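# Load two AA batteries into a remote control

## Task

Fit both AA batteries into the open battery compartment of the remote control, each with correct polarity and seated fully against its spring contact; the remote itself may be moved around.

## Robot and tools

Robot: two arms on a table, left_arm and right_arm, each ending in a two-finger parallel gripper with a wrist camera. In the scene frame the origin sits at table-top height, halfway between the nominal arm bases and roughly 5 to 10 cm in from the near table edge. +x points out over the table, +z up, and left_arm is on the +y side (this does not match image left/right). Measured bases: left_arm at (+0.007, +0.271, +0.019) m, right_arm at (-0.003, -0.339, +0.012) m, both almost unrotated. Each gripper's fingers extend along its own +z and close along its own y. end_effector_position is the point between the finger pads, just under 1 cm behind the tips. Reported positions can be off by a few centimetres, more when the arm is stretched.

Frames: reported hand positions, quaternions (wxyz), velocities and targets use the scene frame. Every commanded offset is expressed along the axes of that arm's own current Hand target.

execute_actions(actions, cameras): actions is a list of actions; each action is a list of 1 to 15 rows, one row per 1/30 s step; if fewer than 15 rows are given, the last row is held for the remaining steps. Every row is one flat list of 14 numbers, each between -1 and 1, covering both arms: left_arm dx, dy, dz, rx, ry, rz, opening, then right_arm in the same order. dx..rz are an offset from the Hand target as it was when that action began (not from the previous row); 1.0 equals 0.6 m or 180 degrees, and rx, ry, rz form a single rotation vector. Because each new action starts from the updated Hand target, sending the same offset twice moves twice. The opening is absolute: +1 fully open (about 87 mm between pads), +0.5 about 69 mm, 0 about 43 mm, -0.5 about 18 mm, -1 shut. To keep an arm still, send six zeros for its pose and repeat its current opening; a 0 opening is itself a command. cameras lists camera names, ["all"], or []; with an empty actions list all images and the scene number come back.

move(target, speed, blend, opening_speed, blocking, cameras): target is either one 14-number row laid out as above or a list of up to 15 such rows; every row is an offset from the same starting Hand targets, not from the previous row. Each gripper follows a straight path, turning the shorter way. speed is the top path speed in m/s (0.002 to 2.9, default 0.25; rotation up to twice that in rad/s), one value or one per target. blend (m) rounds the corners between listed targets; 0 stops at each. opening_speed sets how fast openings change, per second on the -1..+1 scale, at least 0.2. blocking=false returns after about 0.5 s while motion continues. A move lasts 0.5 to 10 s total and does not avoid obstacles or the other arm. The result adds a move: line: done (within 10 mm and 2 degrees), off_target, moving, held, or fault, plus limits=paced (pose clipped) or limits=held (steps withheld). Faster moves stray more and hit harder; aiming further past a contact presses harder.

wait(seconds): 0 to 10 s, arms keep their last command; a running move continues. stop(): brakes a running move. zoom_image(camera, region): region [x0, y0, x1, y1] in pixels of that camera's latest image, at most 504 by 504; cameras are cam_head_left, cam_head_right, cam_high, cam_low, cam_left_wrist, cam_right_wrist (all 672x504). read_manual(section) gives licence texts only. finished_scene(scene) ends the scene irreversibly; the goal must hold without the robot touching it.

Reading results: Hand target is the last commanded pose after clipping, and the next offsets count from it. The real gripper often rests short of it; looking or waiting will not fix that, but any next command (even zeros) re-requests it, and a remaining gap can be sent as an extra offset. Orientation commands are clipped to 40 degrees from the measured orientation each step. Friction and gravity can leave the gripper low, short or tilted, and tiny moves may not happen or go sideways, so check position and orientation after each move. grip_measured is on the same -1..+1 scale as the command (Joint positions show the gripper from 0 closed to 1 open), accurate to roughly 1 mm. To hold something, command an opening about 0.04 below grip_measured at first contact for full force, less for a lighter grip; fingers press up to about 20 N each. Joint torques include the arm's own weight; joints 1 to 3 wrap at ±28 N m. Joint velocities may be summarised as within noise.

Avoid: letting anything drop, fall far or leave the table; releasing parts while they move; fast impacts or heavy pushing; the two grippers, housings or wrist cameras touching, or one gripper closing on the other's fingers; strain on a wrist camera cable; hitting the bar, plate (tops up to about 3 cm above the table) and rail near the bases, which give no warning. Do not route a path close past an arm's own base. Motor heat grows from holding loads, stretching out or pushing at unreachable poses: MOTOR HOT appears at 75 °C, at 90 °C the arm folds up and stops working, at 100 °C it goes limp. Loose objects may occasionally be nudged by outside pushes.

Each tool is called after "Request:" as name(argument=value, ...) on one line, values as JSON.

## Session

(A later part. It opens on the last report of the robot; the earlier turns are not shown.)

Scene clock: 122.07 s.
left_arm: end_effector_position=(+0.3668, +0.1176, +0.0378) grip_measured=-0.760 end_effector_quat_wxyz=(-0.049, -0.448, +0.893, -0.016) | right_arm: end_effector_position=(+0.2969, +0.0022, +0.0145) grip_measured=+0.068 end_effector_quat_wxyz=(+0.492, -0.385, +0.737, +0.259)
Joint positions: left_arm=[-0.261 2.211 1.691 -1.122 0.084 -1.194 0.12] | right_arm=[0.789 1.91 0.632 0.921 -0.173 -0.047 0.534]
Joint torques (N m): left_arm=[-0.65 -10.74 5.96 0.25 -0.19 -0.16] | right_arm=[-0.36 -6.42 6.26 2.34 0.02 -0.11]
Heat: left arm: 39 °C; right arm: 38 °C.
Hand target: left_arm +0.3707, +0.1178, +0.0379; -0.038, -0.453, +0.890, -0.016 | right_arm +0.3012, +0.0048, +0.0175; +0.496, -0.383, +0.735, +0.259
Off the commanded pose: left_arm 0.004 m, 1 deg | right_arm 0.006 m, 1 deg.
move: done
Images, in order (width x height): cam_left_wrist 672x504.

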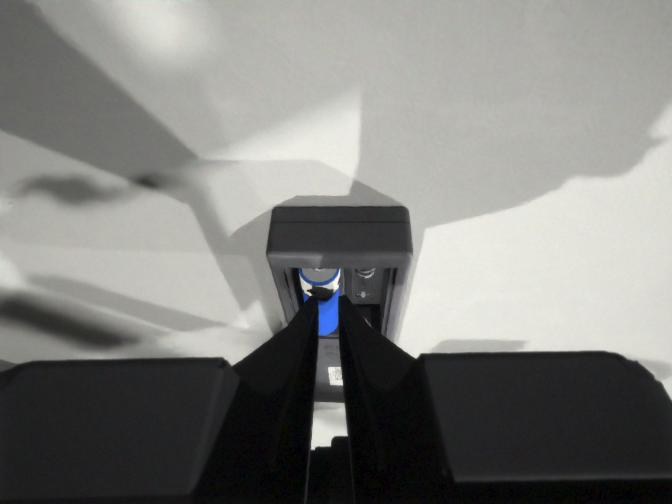

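Request:
move(target=[[-0.004,0.014,0.0,0,0,0,-0.76,0,0,0,0,0,0,0.02]], speed=0.12, cameras=["cam_left_wrist"])

Request:
zoom_image(camera="cam_left_wrist", region=[230, 170, 430, 370])

Scene clock: 123.27 s.
left_arm: end_effector_position=(+0.3631, +0.1197, +0.0347) grip_measured=-0.760 end_effector_quat_wxyz=(-0.051, -0.449, +0.892, -0.016) | right_arm: end_effector_position=(+0.2969, +0.0022, +0.0145) grip_measured=+0.068 end_effector_quat_wxyz=(+0.492, -0.385, +0.737, +0.259)
Joint positions: left_arm=[-0.257 2.2 1.66 -1.104 0.085 -1.194 0.12] | right_arm=[0.789 1.91 0.632 0.921 -0.173 -0.047 0.534]
Joint torques (N m): left_arm=[0.29 -12.01 4.79 0.27 -0.21 -0.05] | right_arm=[-0.31 -6.38 6.39 2.34 -0.01 -0.07]
Heat: left arm: 39 °C; right arm: 38 °C.
Hand target: left_arm +0.3653, +0.1245, +0.0378; -0.038, -0.453, +0.891, -0.016 | right_arm +0.3012, +0.0048, +0.0175; +0.496, -0.383, +0.735, +0.259
Off the commanded pose: left_arm 0.006 m, 2 deg | right_arm 0.006 m, 1 deg.
move: done
Images, in order (width x height): cam_left_wrist 672x504.

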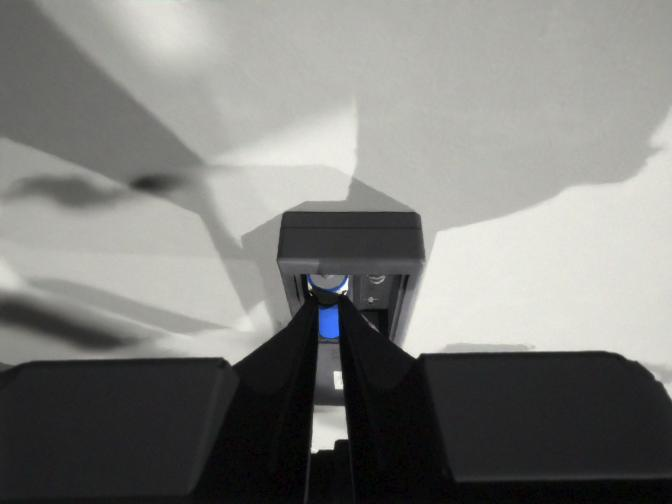

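Scaled by 2.520.

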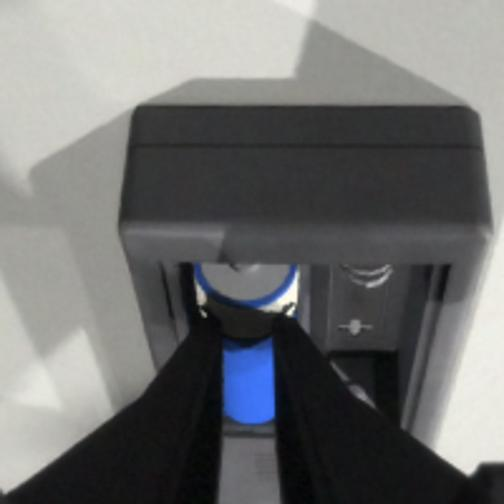

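Request:
move(target=[0,0,0.05,0,0,0,-0.76,0,0,0,0,0,0,0.02], speed=0.08, cameras=["cam_left_wrist"])

Request:
zoom_image(camera="cam_left_wrist", region=[230, 190, 430, 390])

Scene clock: 124.50 s.
left_arm: end_effector_position=(+0.3626, +0.1197, +0.0297) grip_measured=-0.759 end_effector_quat_wxyz=(-0.046, -0.451, +0.891, -0.029) | right_arm: end_effector_position=(+0.2969, +0.0022, +0.0145) grip_measured=+0.068 end_effector_quat_wxyz=(+0.492, -0.385, +0.737, +0.259)
Joint positions: left_arm=[-0.251 2.18 1.607 -1.046 0.1 -1.194 0.121] | right_arm=[0.789 1.91 0.632 0.921 -0.173 -0.047 0.534]
Joint torques (N m): left_arm=[-0.81 -7.61 3 0.72 -0.3 -0.07] | right_arm=[-0.43 -6.28 6.45 2.38 -0.11 -0.07]
Heat: left arm: 39 °C; right arm: 38 °C.
Hand target: left_arm +0.3637, +0.1228, +0.0079; -0.038, -0.453, +0.891, -0.016 | right_arm +0.3012, +0.0048, +0.0175; +0.496, -0.383, +0.735, +0.259
Off the commanded pose: left_arm 0.022 m, 2 deg | right_arm 0.006 m, 1 deg.
move: off_target (left_arm)
Images, in order (width x height): cam_left_wrist 672x504.

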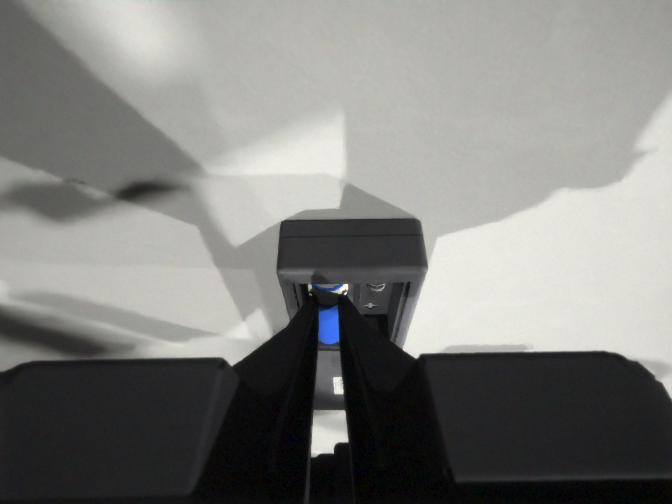

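Scaled by 2.520.

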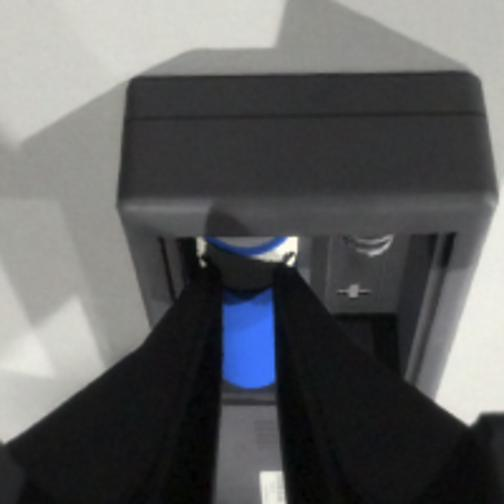

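Request:
move(target=[0,0,0.04,0,0,0,-0.76,0,0,0,0,0,0,0.02], speed=0.08, cameras=["cam_left_wrist"])

Request:
zoom_image(camera="cam_left_wrist", region=[230, 190, 430, 390])

Scene clock: 125.63 s.
left_arm: end_effector_position=(+0.3623, +0.1198, +0.0286) grip_measured=-0.759 end_effector_quat_wxyz=(-0.043, -0.454, +0.889, -0.042) | right_arm: end_effector_position=(+0.2969, +0.0022, +0.0145) grip_measured=+0.068 end_effector_quat_wxyz=(+0.492, -0.385, +0.737, +0.259)
Joint positions: left_arm=[-0.245 2.16 1.567 -1.006 0.113 -1.194 0.121] | right_arm=[0.789 1.91 0.632 0.921 -0.173 -0.047 0.534]
Joint torques (N m): left_arm=[-1.61 -3.64 1.22 1.09 -0.41 -0.12] | right_arm=[-0.25 -6.15 6.53 2.29 -0.07 -0.03]
Heat: left arm: 39 °C; right arm: 38 °C.
Hand target: left_arm +0.3625, +0.1212, -0.0161; -0.038, -0.453, +0.891, -0.016 | right_arm +0.3012, +0.0048, +0.0175; +0.496, -0.383, +0.735, +0.259
Off the commanded pose: left_arm 0.045 m, 3 deg | right_arm 0.006 m, 1 deg.
move: off_target (left_arm)
Images, in order (width x height): cam_left_wrist 672x504.

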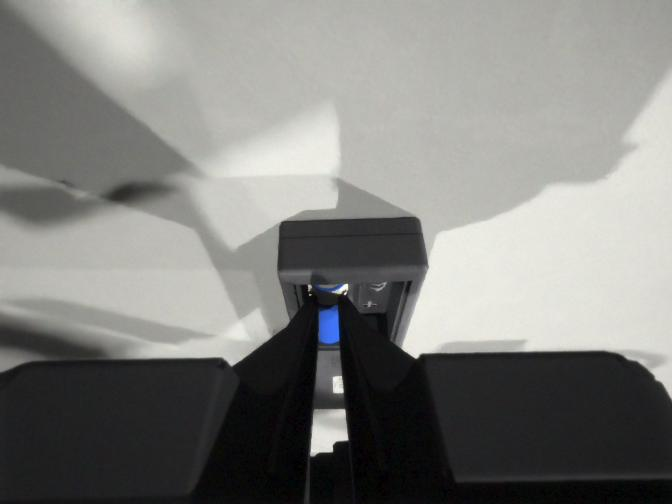

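Scaled by 2.520.

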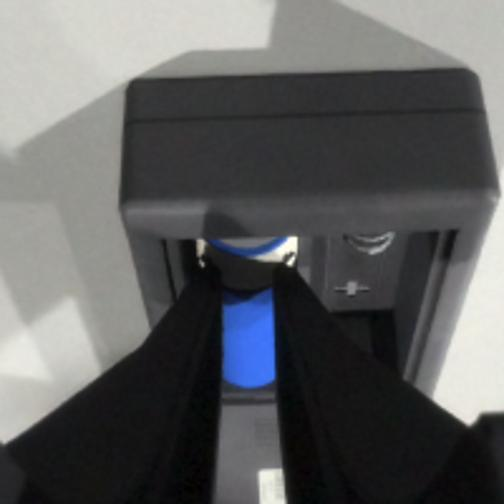

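Request:
move(target=[0,0,-0.12,0,0,0,-0.76,0,0,0,0,0,0,0.02], speed=0.15, cameras=["cam_left_wrist"])

Request:
zoom_image(camera="cam_left_wrist", region=[250, 150, 430, 330])

Scene clock: 127.53 s.
left_arm: end_effector_position=(+0.3600, +0.1257, +0.0497) grip_measured=-0.760 end_effector_quat_wxyz=(-0.051, -0.454, +0.889, -0.015) | right_arm: end_effector_position=(+0.2969, +0.0022, +0.0145) grip_measured=+0.068 end_effector_quat_wxyz=(+0.492, -0.385, +0.737, +0.259)
Joint positions: left_arm=[-0.246 2.166 1.667 -1.147 0.083 -1.194 0.12] | right_arm=[0.789 1.91 0.632 0.921 -0.173 -0.047 0.534]
Joint torques (N m): left_arm=[-0.64 -10.5 8.87 0.04 -0.19 -0.04] | right_arm=[-0.32 -6.35 6.53 2.41 -0.1 -0.09]
Heat: left arm: 38 °C; right arm: 39 °C.
Hand target: left_arm +0.3662, +0.1256, +0.0557; -0.038, -0.453, +0.891, -0.016 | right_arm +0.3012, +0.0048, +0.0175; +0.496, -0.383, +0.735, +0.259
Off the commanded pose: left_arm 0.009 m, 1 deg | right_arm 0.006 m, 1 deg.
move: done
Images, in order (width x height): cam_left_wrist 672x504.

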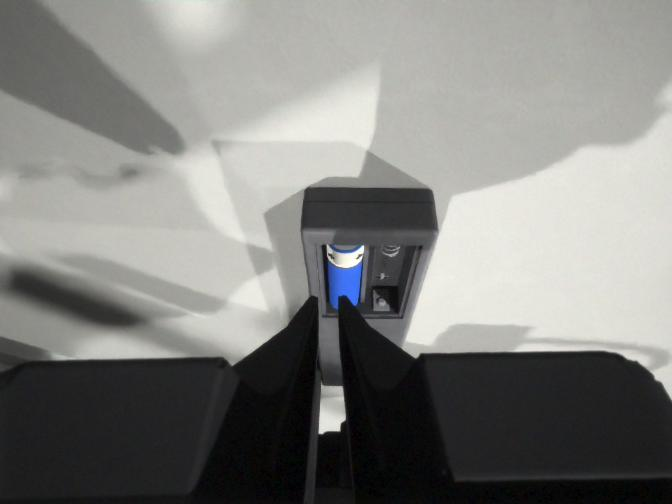

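Scaled by 2.800.

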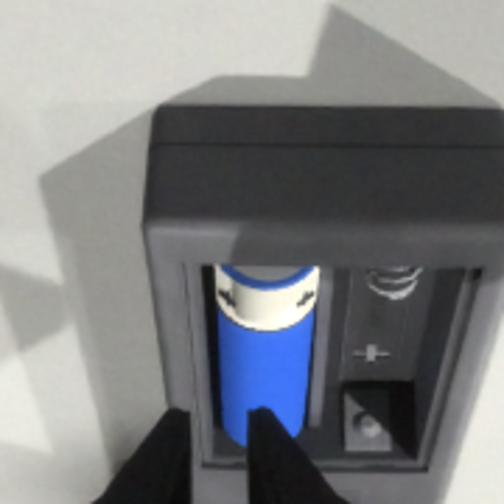

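Request:
move(target=[0.044,-0.012,0.01,0,-0.02,0,-0.76,0,0,0,0,0,0,0.02], speed=0.12, cameras=["cam_left_wrist"])

Request:
zoom_image(camera="cam_left_wrist", region=[250, 150, 430, 330])

Scene clock: 129.23 s.
left_arm: end_effector_position=(+0.3495, +0.0992, +0.0428) grip_measured=-0.760 end_effector_quat_wxyz=(-0.030, -0.446, +0.895, +0.008) | right_arm: end_effector_position=(+0.2969, +0.0022, +0.0145) grip_measured=+0.068 end_effector_quat_wxyz=(+0.492, -0.385, +0.737, +0.259)
Joint positions: left_arm=[-0.342 2.166 1.651 -1.128 0.029 -1.272 0.12] | right_arm=[0.789 1.91 0.632 0.921 -0.173 -0.047 0.534]
Joint torques (N m): left_arm=[-0.34 -12.55 6.24 0.25 -0.22 -0.13] | right_arm=[-0.62 -6.28 6.46 2.38 -0.04 -0.12]
Heat: left arm: 38 °C; right arm: 39 °C.
Hand target: left_arm +0.3562, +0.0998, +0.0518; -0.010, -0.453, +0.891, -0.001 | right_arm +0.3012, +0.0048, +0.0175; +0.496, -0.383, +0.735, +0.259
Off the commanded pose: left_arm 0.011 m, 3 deg | right_arm 0.006 m, 1 deg.
move: off_target (left_arm)
Images, in order (width x height): cam_left_wrist 672x504.

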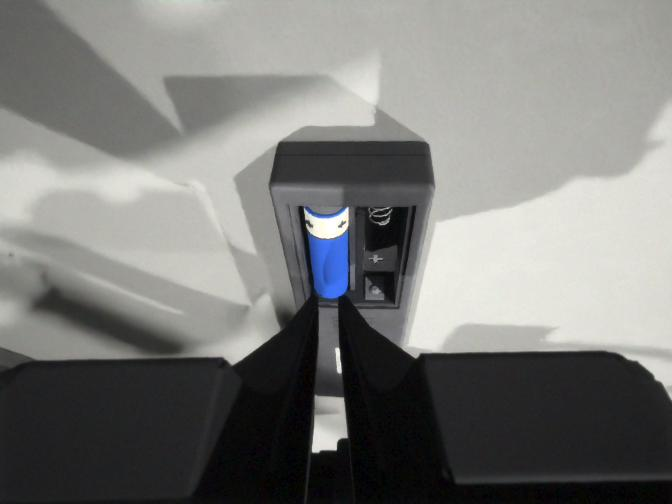

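Scaled by 2.800.

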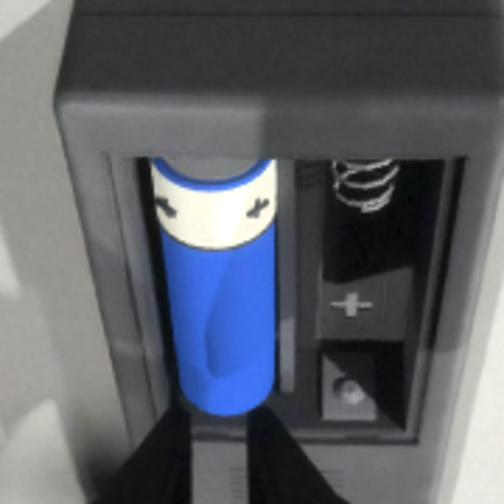

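Request:
move(target=[0,0,0.07,0,0,0,-0.76,0,0,0,0,0,0,0.02], speed=0.1, cameras=["cam_left_wrist"])

Request:
zoom_image(camera="cam_left_wrist", region=[250, 170, 430, 350])

Scene clock: 131.27 s.
left_arm: end_effector_position=(+0.3497, +0.0993, +0.0299) grip_measured=-0.759 end_effector_quat_wxyz=(-0.021, -0.447, +0.894, -0.002) | right_arm: end_effector_position=(+0.2969, +0.0022, +0.0145) grip_measured=+0.068 end_effector_quat_wxyz=(+0.492, -0.385, +0.737, +0.259)
Joint positions: left_arm=[-0.341 2.153 1.579 -1.041 0.03 -1.274 0.12] | right_arm=[0.789 1.91 0.632 0.921 -0.173 -0.047 0.534]
Joint torques (N m): left_arm=[-0.51 -7.28 3.18 0.8 -0.21 -0.13] | right_arm=[-0.24 -6.28 6.41 2.32 -0.03 -0.14]
Heat: left arm: 38 °C; right arm: 39 °C.
Hand target: left_arm +0.3557, +0.0993, +0.0099; -0.010, -0.453, +0.891, -0.001 | right_arm +0.3012, +0.0048, +0.0175; +0.496, -0.383, +0.735, +0.259
Off the commanded pose: left_arm 0.021 m, 1 deg | right_arm 0.006 m, 1 deg.
move: off_target (left_arm)
Images, in order (width x height): cam_left_wrist 672x504.

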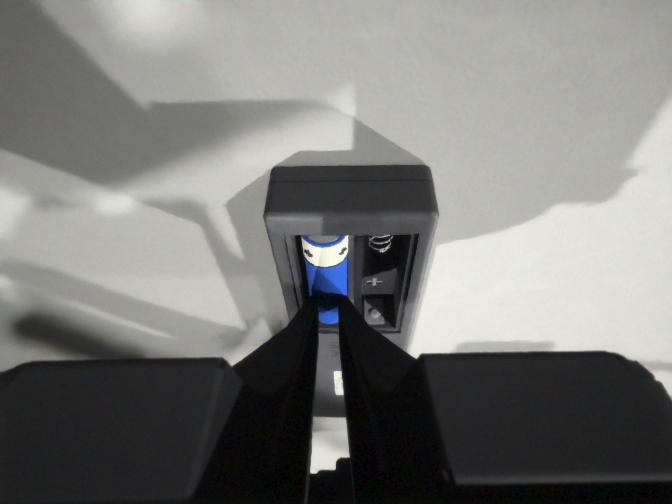

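Scaled by 2.800.

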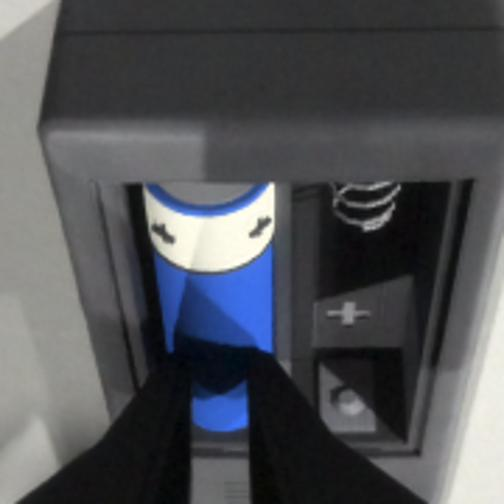

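Request:
move(target=[0,0,0.04,0,0,0,-0.76,0,0,0,0,0,0,0.02], speed=0.1, cameras=["cam_left_wrist"])

Request:
zoom_image(camera="cam_left_wrist", region=[250, 170, 430, 350])

Scene clock: 132.50 s.
left_arm: end_effector_position=(+0.3492, +0.0997, +0.0287) grip_measured=-0.759 end_effector_quat_wxyz=(-0.020, -0.451, +0.892, -0.015) | right_arm: end_effector_position=(+0.2969, +0.0022, +0.0145) grip_measured=+0.068 end_effector_quat_wxyz=(+0.492, -0.385, +0.737, +0.259)
Joint positions: left_arm=[-0.333 2.134 1.541 -1.003 0.046 -1.274 0.12] | right_arm=[0.789 1.91 0.632 0.921 -0.173 -0.047 0.534]
Joint torques (N m): left_arm=[-1.32 -3.45 1.69 1.2 -0.36 -0.18] | right_arm=[-0.44 -6.3 6.71 2.36 -0.01 -0.05]
Heat: left arm: 38 °C; right arm: 39 °C.
Hand target: left_arm +0.3552, +0.0990, -0.0142; -0.010, -0.453, +0.891, -0.001 | right_arm +0.3012, +0.0048, +0.0175; +0.496, -0.383, +0.735, +0.259
Off the commanded pose: left_arm 0.043 m, 2 deg | right_arm 0.006 m, 1 deg.
move: off_target (left_arm)
Images, in order (width x height): cam_left_wrist 672x504.

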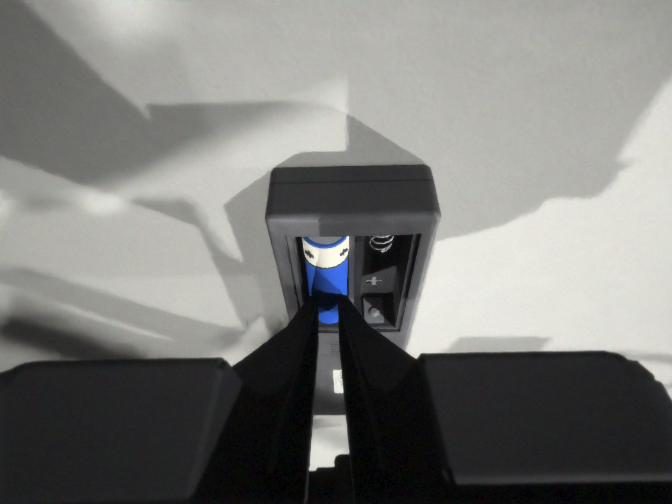

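Scaled by 2.800.

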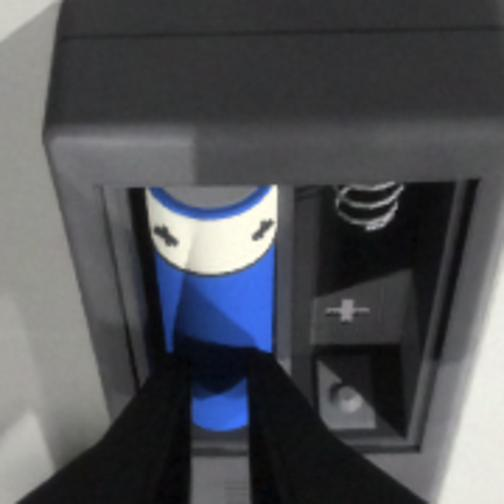

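Request:
move(target=[0,0,-0.14,0,0,0,-0.76,0,0,0,0,0,0,0.02], speed=0.15, cameras=["all"])

Request:
zoom_image(camera="cam_left_wrist", region=[270, 170, 430, 330])

Request:
zoom_image(camera="cam_right_wrist", region=[240, 150, 440, 350])

Scene clock: 135.37 s.
left_arm: end_effector_position=(+0.3497, +0.1021, +0.0593) grip_measured=-0.760 end_effector_quat_wxyz=(-0.027, -0.450, +0.893, +0.005) | right_arm: end_effector_position=(+0.2969, +0.0022, +0.0145) grip_measured=+0.068 end_effector_quat_wxyz=(+0.492, -0.385, +0.737, +0.259)
Joint positions: left_arm=[-0.335 2.136 1.672 -1.169 0.028 -1.274 0.12] | right_arm=[0.789 1.91 0.632 0.921 -0.173 -0.047 0.534]
Joint torques (N m): left_arm=[-0.73 -11.22 9.13 0.1 -0.21 -0.13] | right_arm=[-0.23 -6.05 6.52 2.31 -0.01 -0.08]
Heat: left arm: 38 °C; right arm: 39 °C.
Hand target: left_arm +0.3566, +0.1001, +0.0698; -0.010, -0.454, +0.891, -0.001 | right_arm +0.3012, +0.0048, +0.0175; +0.496, -0.383, +0.735, +0.259
Off the commanded pose: left_arm 0.013 m, 2 deg | right_arm 0.006 m, 1 deg.
move: off_target (left_arm)

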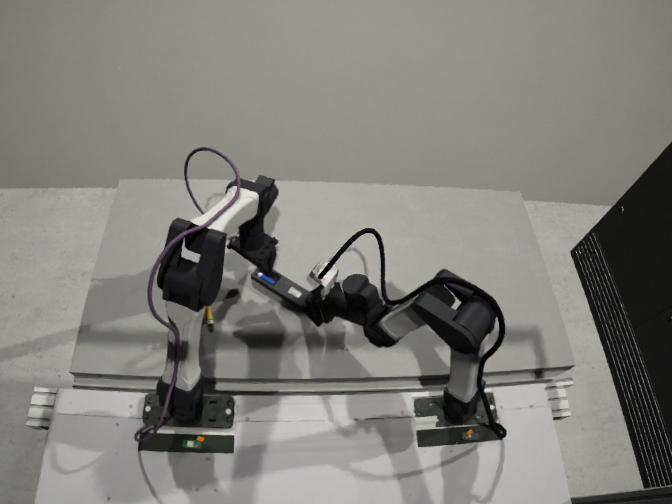

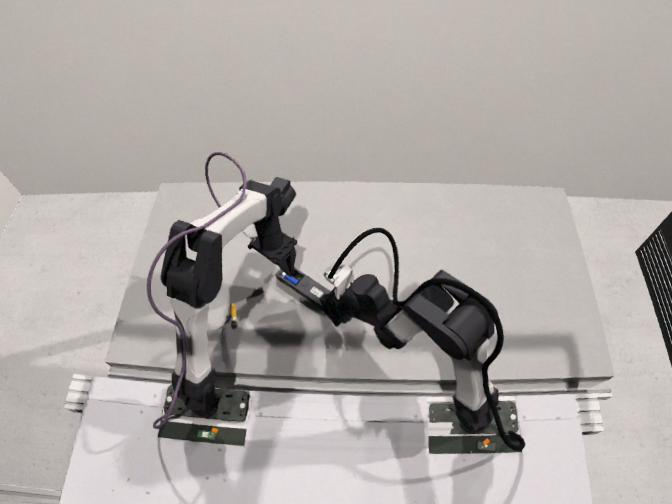

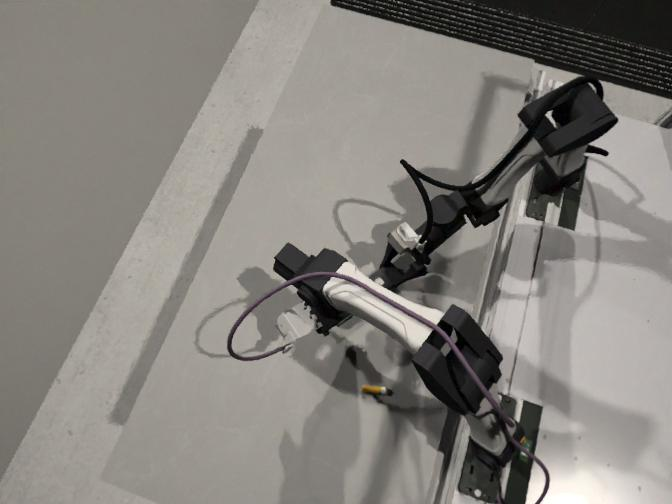

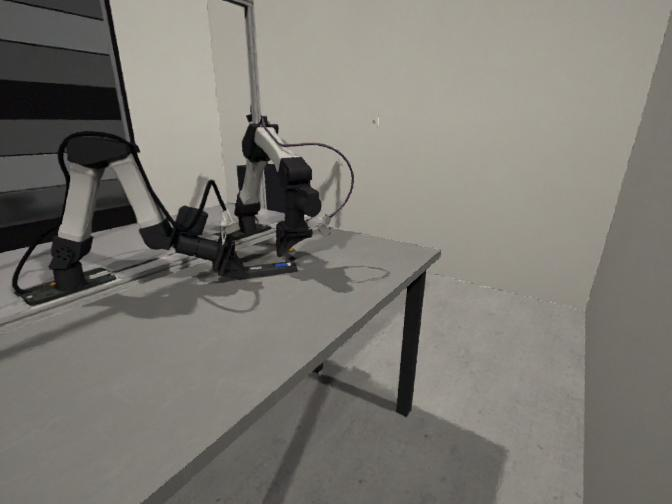

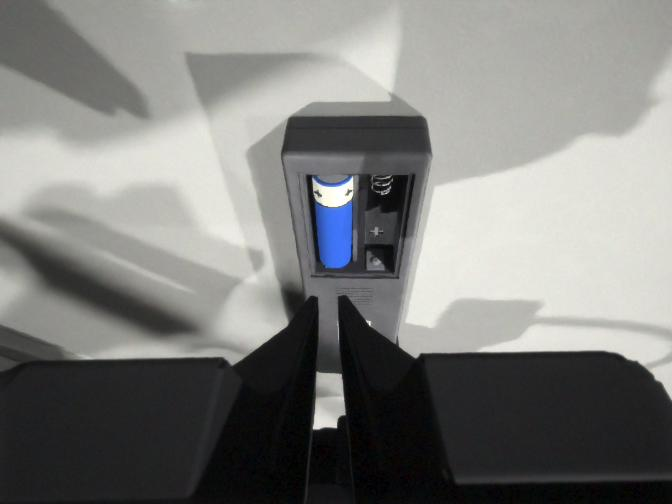

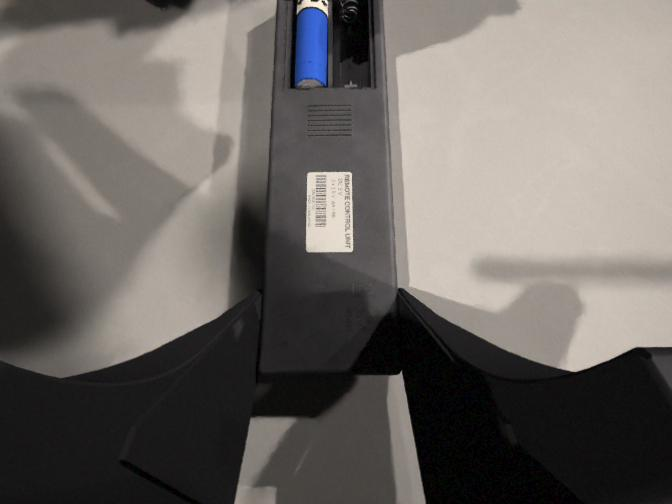

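Scaled by 3.150.

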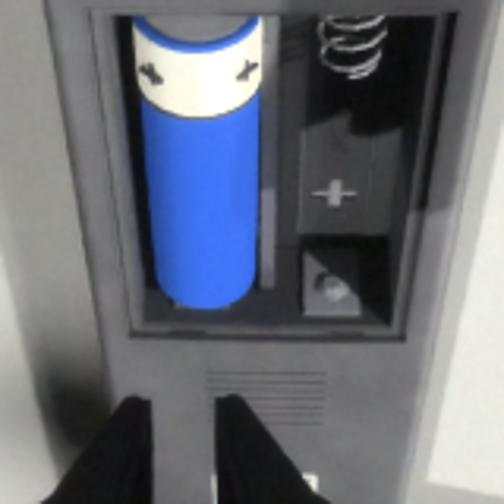

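Scaled by 2.520.

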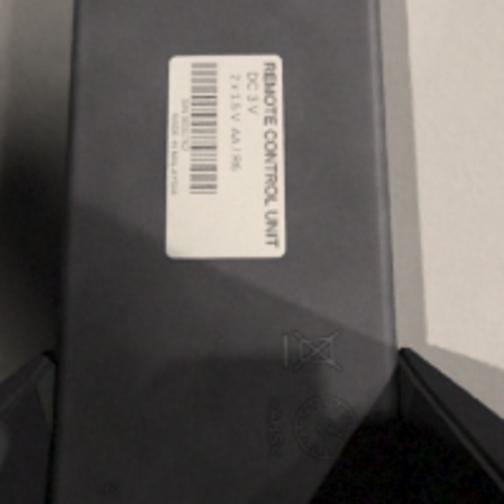

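Request:
zoom_image(camera="cam_right_wrist", region=[270, 0, 400, 120])

Request:
zoom_image(camera="cam_left_wrist", region=[300, 165, 410, 285])

Scaled by 3.877.

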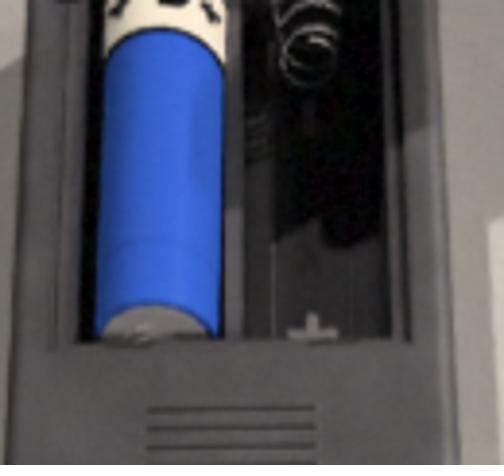

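Scaled by 4.200.

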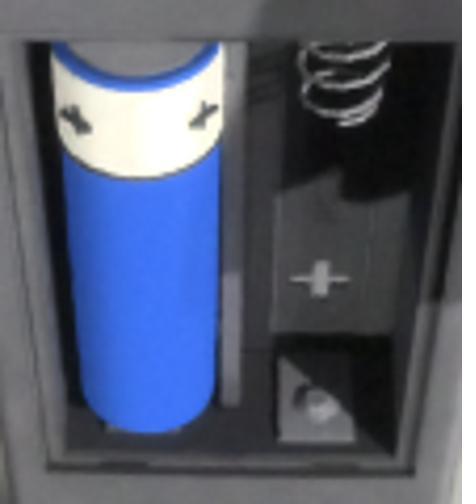

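Request:
move(target=[[0,0,-0.12,0,0,0,-0.4,0,0,0,0,0,0,0.02],[-0.206,0.382,-0.12,0,0,0.3,-0.3,0,0,0,0,0,0,0.02]], speed=0.25, blend=0.03, cameras=["cam_left_wrist","cam_right_wrist","cam_head_left"])

Request:
zoom_image(camera="cam_right_wrist", region=[270, 0, 400, 120])

Scene clock: 143.37 s.
left_arm: end_effector_position=(+0.2426, +0.3329, +0.1355) grip_measured=-0.300 end_effector_quat_wxyz=(-0.030, -0.005, +0.999, -0.011) | right_arm: end_effector_position=(+0.2969, +0.0022, +0.0145) grip_measured=+0.068 end_effector_quat_wxyz=(+0.492, -0.385, +0.737, +0.259)
Joint positions: left_arm=[0.219 1.694 1.39 -1.342 -0.005 0.202 0.35] | right_arm=[0.789 1.91 0.632 0.921 -0.173 -0.047 0.534]
Joint torques (N m): left_arm=[0.08 -9.25 6.11 0.3 -0.06 0.17] | right_arm=[-0.27 -6.32 6.39 2.32 0.01 -0.09]
Heat: left arm: 38 °C; right arm: 39 °C.
Hand target: left_arm +0.2453, +0.3357, +0.1410; -0.008, +0.001, +1.000, -0.006 | right_arm +0.3012, +0.0048, +0.0175; +0.496, -0.383, +0.735, +0.259
Off the commanded pose: left_arm 0.007 m, 3 deg | right_arm 0.006 m, 1 deg.
move: off_target (left_arm); target 2's new opening was sent with left_arm's hand 0.007 m and 3 deg from that target
Images, in order (width x height): cam_head_left 672x504, cam_left_wrist 672x504, cam_right_wrist 672x504.

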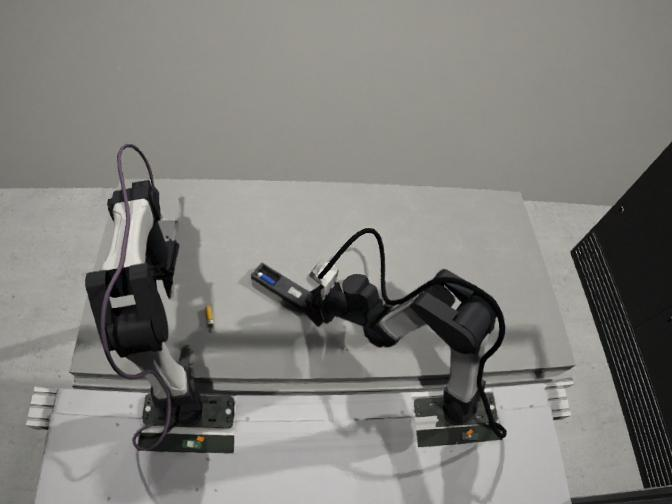

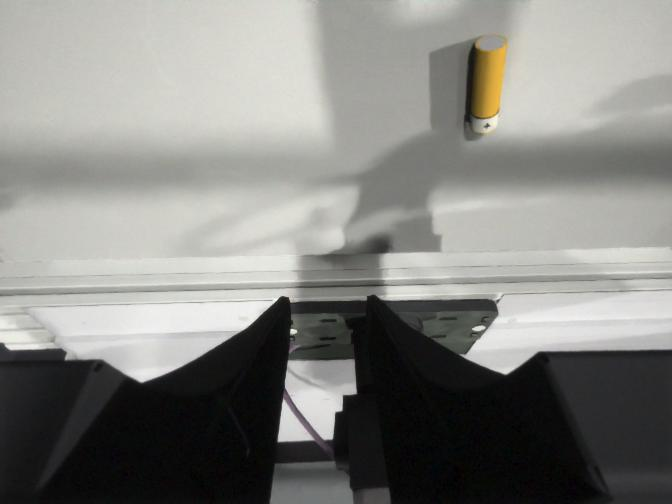

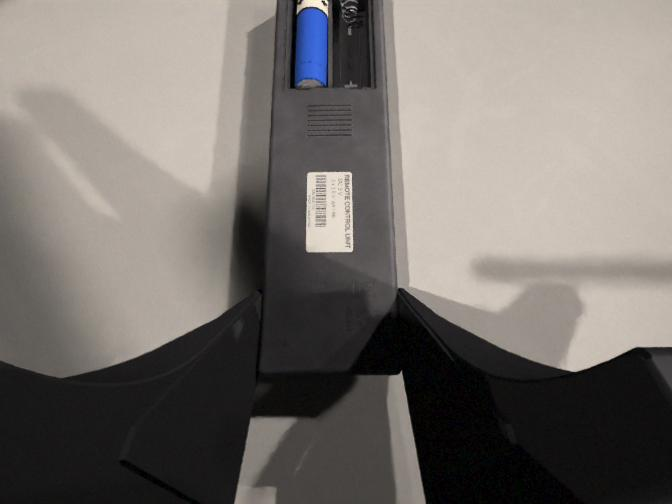

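Scaled by 3.877.

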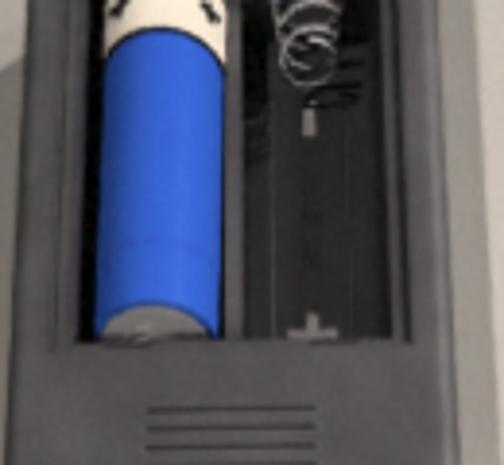

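Request:
move(target=[0.004,-0.135,0.09,0,0,0,-0.3,0,0,0,0,0,0,0.02], cameras=["cam_left_wrist"])

Scene clock: 145.70 s.
left_arm: end_effector_position=(+0.2383, +0.2558, +0.0860) grip_measured=-0.300 end_effector_quat_wxyz=(-0.023, +0.006, +1.000, -0.005) | right_arm: end_effector_position=(+0.2969, +0.0022, +0.0145) grip_measured=+0.068 end_effector_quat_wxyz=(+0.492, -0.385, +0.737, +0.259)
Joint positions: left_arm=[-0.052 1.671 1.165 -1.128 0.003 -0.046 0.35] | right_arm=[0.789 1.91 0.632 0.921 -0.173 -0.047 0.534]
Joint torques (N m): left_arm=[-0.75 -8.08 5.97 0.33 -0.03 -0.13] | right_arm=[-0.2 -6.24 6.41 2.37 -0.03 -0.01]
Heat: left arm: 38 °C; right arm: 39 °C.
Hand target: left_arm +0.2419, +0.2540, +0.0880; -0.008, +0.001, +1.000, -0.006 | right_arm +0.3012, +0.0048, +0.0175; +0.496, -0.383, +0.735, +0.259
Off the commanded pose: left_arm 0.004 m, 2 deg | right_arm 0.006 m, 1 deg.
move: done
Images, in order (width x height): cam_left_wrist 672x504.

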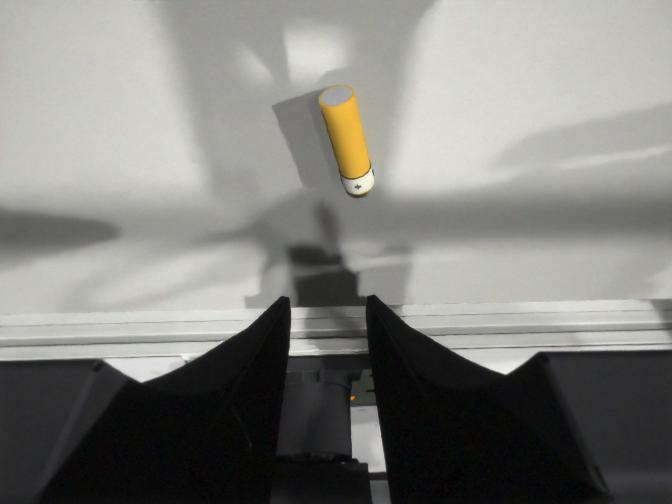

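Request:
move(target=[0.0,-0.018,0.06,0,0,-0.05,-0.3,0,0,0,0,0,0,0.02], cameras=["cam_left_wrist"])

Scene clock: 147.80 s.
left_arm: end_effector_position=(+0.2375, +0.2456, +0.0543) grip_measured=-0.300 end_effector_quat_wxyz=(-0.015, -0.074, +0.997, -0.004) | right_arm: end_effector_position=(+0.2969, +0.0022, +0.0145) grip_measured=+0.068 end_effector_quat_wxyz=(+0.492, -0.385, +0.737, +0.259)
Joint positions: left_arm=[-0.064 1.688 1.054 -0.982 0.003 -0.218 0.35] | right_arm=[0.789 1.91 0.632 0.921 -0.173 -0.047 0.534]
Joint torques (N m): left_arm=[-0.98 -6 5.64 0.42 0.02 -0.14] | right_arm=[-0.4 -6.28 6.57 2.36 -0.02 -0.09]
Heat: left arm: 38 °C; right arm: 39 °C.
Hand target: left_arm +0.2411, +0.2429, +0.0520; -0.009, -0.078, +0.997, -0.005 | right_arm +0.3012, +0.0048, +0.0175; +0.496, -0.383, +0.735, +0.259
Off the commanded pose: left_arm 0.005 m, 1 deg | right_arm 0.006 m, 1 deg.
move: done
Images, in order (width x height): cam_left_wrist 672x504.

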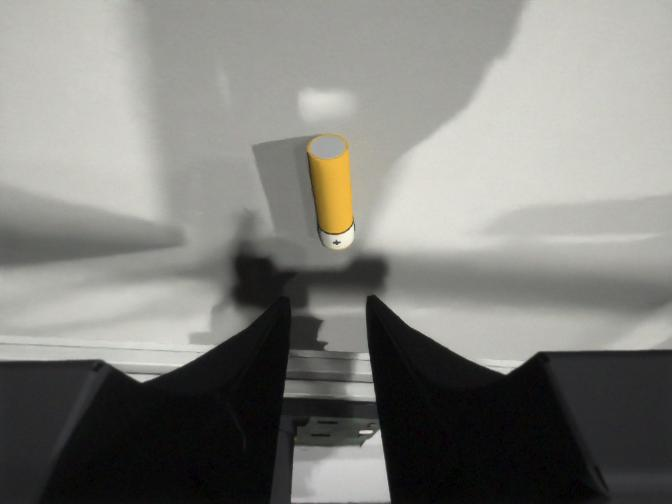

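Request:
move(target=[[0.0,-0.005,0.063,0,0,-0.01,-0.3,0,0,0,0,0,0,0.02],[0.0,-0.005,0.063,0,0,-0.01,-0.7,0,0,0,0,0,0,0.02]], speed=0.15, opening_speed=1, cameras=["cam_left_wrist"])

Scene clock: 150.30 s.
left_arm: end_effector_position=(+0.2376, +0.2422, +0.0166) grip_measured=-0.614 end_effector_quat_wxyz=(-0.015, -0.090, +0.996, -0.004) | right_arm: end_effector_position=(+0.2969, +0.0022, +0.0145) grip_measured=+0.068 end_effector_quat_wxyz=(+0.492, -0.385, +0.737, +0.259)
Joint positions: left_arm=[-0.07 1.754 0.964 -0.825 0.003 -0.256 0.193] | right_arm=[0.789 1.91 0.632 0.921 -0.173 -0.047 0.534]
Joint torques (N m): left_arm=[-0.99 -5.86 5.6 0.39 0.01 -0.17] | right_arm=[-0.51 -6.2 6.5 2.34 -0.03 -0.09]
Heat: left arm: 38 °C; right arm: 39 °C.
Hand target: left_arm +0.2412, +0.2394, +0.0143; -0.008, -0.094, +0.996, -0.005 | right_arm +0.3012, +0.0048, +0.0175; +0.496, -0.383, +0.735, +0.259
Off the commanded pose: left_arm 0.005 m, 1 deg | right_arm 0.006 m, 1 deg.
move: done
Images, in order (width x height): cam_left_wrist 672x504.

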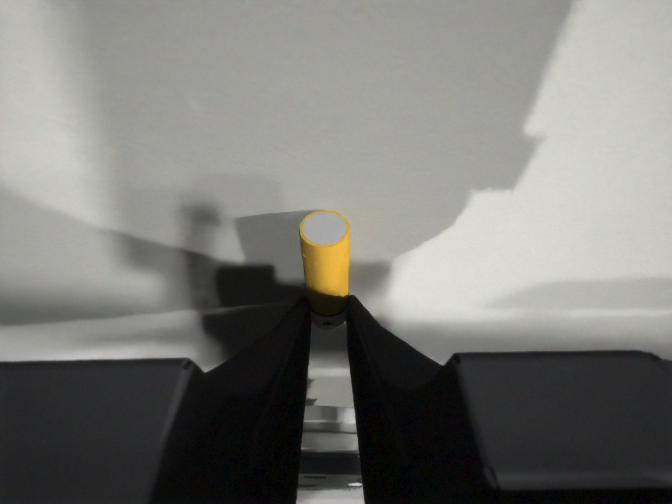

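Request:
move(target=[[0,0,-0.13,0,0,0,-0.7,0,0,0,0,0,0,0.02],[-0.136,-0.298,-0.16,0,0,-0.242,-0.7,0,0,0,0,0,0,0.02]], speed=0.25, blend=0.03, cameras=["cam_left_wrist","cam_right_wrist","cam_head_left"])

Scene clock: 154.07 s.
left_arm: end_effector_position=(+0.3517, +0.0843, +0.1061) grip_measured=-0.614 end_effector_quat_wxyz=(-0.011, -0.450, +0.893, +0.005) | right_arm: end_effector_position=(+0.2969, +0.0022, +0.0145) grip_measured=+0.068 end_effector_quat_wxyz=(+0.492, -0.385, +0.737, +0.259)
Joint positions: left_arm=[-0.385 2.128 1.852 -1.336 0.007 -1.324 0.193] | right_arm=[0.789 1.91 0.632 0.921 -0.173 -0.047 0.534]
Joint torques (N m): left_arm=[-0.5 -9.32 9.2 0.1 0 -0.2] | right_arm=[-0.38 -6.11 6.53 2.39 -0.02 -0.05]
Heat: left arm: 38 °C; right arm: 40 °C.
Hand target: left_arm +0.3561, +0.0800, +0.1103; -0.010, -0.456, +0.890, -0.001 | right_arm +0.3012, +0.0048, +0.0175; +0.496, -0.383, +0.735, +0.259
Off the commanded pose: left_arm 0.007 m, 1 deg | right_arm 0.006 m, 1 deg.
move: done
Images, in order (width x height): cam_head_left 672x504, cam_left_wrist 672x504, cam_right_wrist 672x504.

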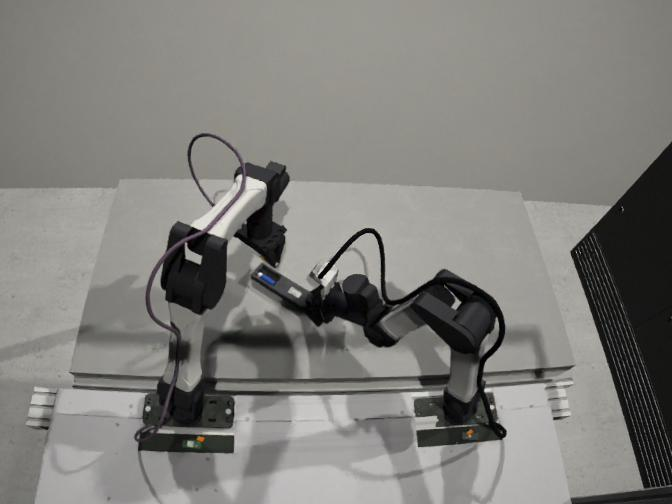

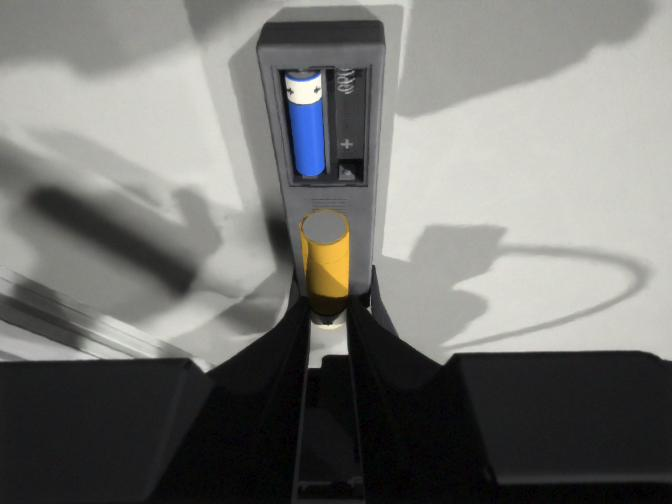

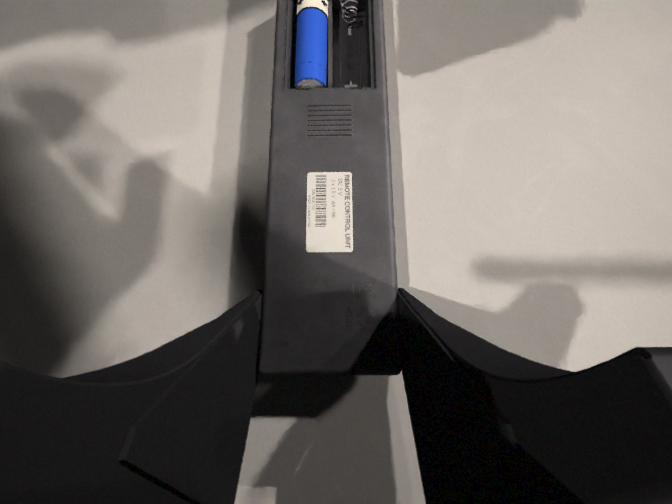

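Request:
move(target=[[0,-0.011,0.07,0,0.1,0,-0.7,0,0,0,0,0,0,0.02]], speed=0.2, cameras=["cam_left_wrist","cam_right_wrist"])

Scene clock: 156.23 s.
left_arm: end_effector_position=(+0.3562, +0.0782, +0.0664) grip_measured=-0.614 end_effector_quat_wxyz=(-0.151, -0.457, +0.875, -0.059) | right_arm: end_effector_position=(+0.2969, +0.0022, +0.0145) grip_measured=+0.068 end_effector_quat_wxyz=(+0.492, -0.385, +0.737, +0.259)
Joint positions: left_arm=[-0.278 2.282 1.852 -1.299 0.29 -1.226 0.193] | right_arm=[0.789 1.91 0.632 0.921 -0.173 -0.047 0.534]
Joint torques (N m): left_arm=[-0.01 -10.73 7.24 0.06 0.2 0.12] | right_arm=[-0.47 -6.3 6.64 2.36 0.04 -0.09]
Heat: left arm: 38 °C; right arm: 40 °C.
Hand target: left_arm +0.3609, +0.0758, +0.0683; -0.149, -0.450, +0.877, -0.073 | right_arm +0.3012, +0.0048, +0.0175; +0.496, -0.383, +0.735, +0.259
Off the commanded pose: left_arm 0.006 m, 2 deg | right_arm 0.006 m, 1 deg.
move: done
Images, in order (width x height): cam_left_wrist 672x504, cam_right_wrist 672x504.

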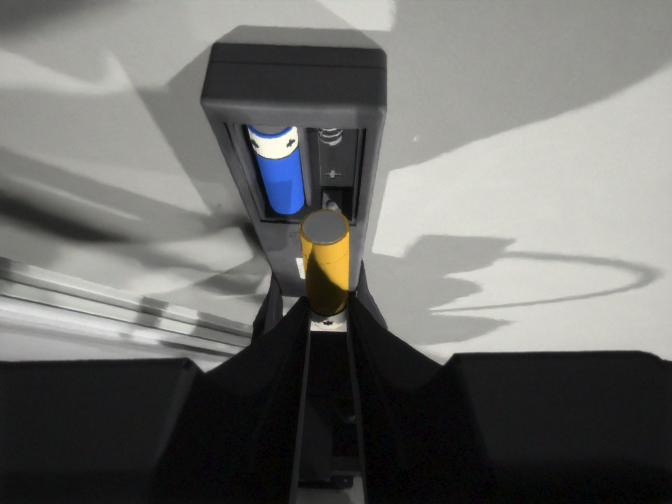

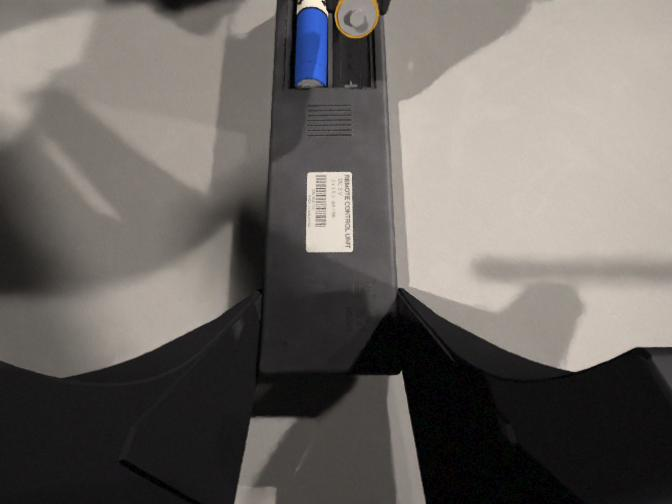

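Request:
move(target=[[-0.012,-0.004,0.037,0,0,-0.02,-0.7,0,0,0,0,0,0,0.02],[-0.0186,-0.004,0.055,0,0,-0.02,-0.7,0,0,0,0,0,0,0.02]], speed=0.1, blend=0.005, cameras=["cam_left_wrist","cam_right_wrist"])

Request:
zoom_image(camera="cam_right_wrist", region=[270, 0, 420, 120])

Scene clock: 158.33 s.
left_arm: end_effector_position=(+0.3579, +0.0774, +0.0386) grip_measured=-0.614 end_effector_quat_wxyz=(-0.154, -0.470, +0.867, -0.061) | right_arm: end_effector_position=(+0.2969, +0.0022, +0.0145) grip_measured=+0.068 end_effector_quat_wxyz=(+0.492, -0.385, +0.737, +0.259)
Joint positions: left_arm=[-0.274 2.308 1.781 -1.201 0.297 -1.254 0.193] | right_arm=[0.789 1.91 0.632 0.921 -0.173 -0.047 0.534]
Joint torques (N m): left_arm=[-0.39 -10.09 5.61 0.28 0.14 -0.19] | right_arm=[-0.64 -6.32 6.65 2.27 -0.06 -0.02]
Heat: left arm: 38 °C; right arm: 40 °C.
Hand target: left_arm +0.3625, +0.0743, +0.0335; -0.151, -0.478, +0.863, -0.068 | right_arm +0.3012, +0.0048, +0.0175; +0.496, -0.383, +0.735, +0.259
Off the commanded pose: left_arm 0.008 m, 1 deg | right_arm 0.006 m, 1 deg.
move: done
Images, in order (width x height): cam_left_wrist 672x504, cam_right_wrist 672x504.

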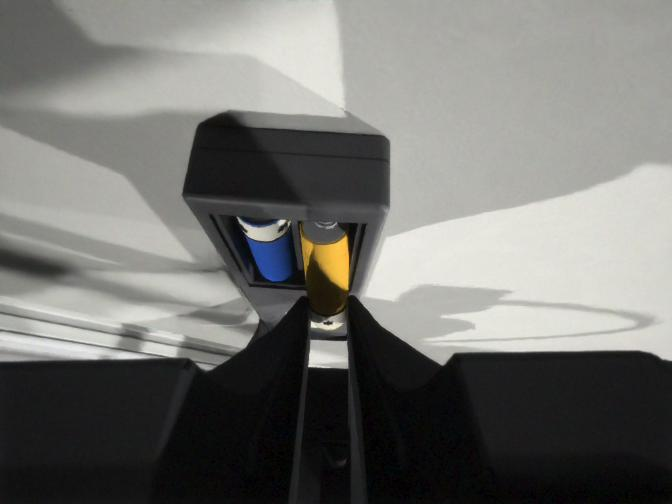

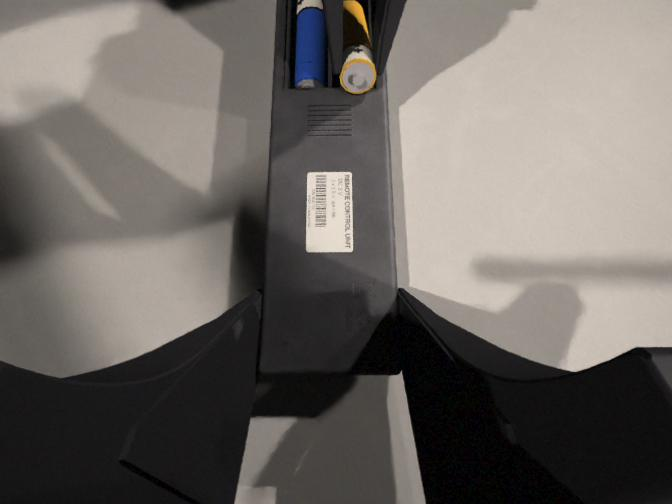

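Scaled by 3.360.

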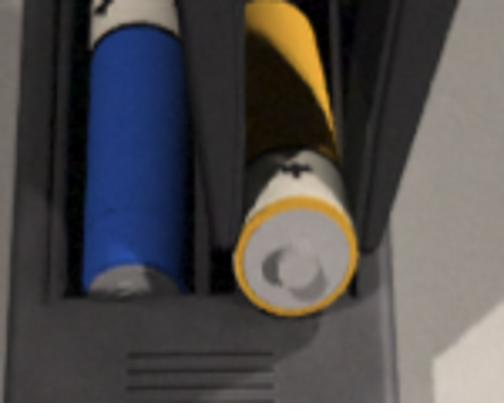

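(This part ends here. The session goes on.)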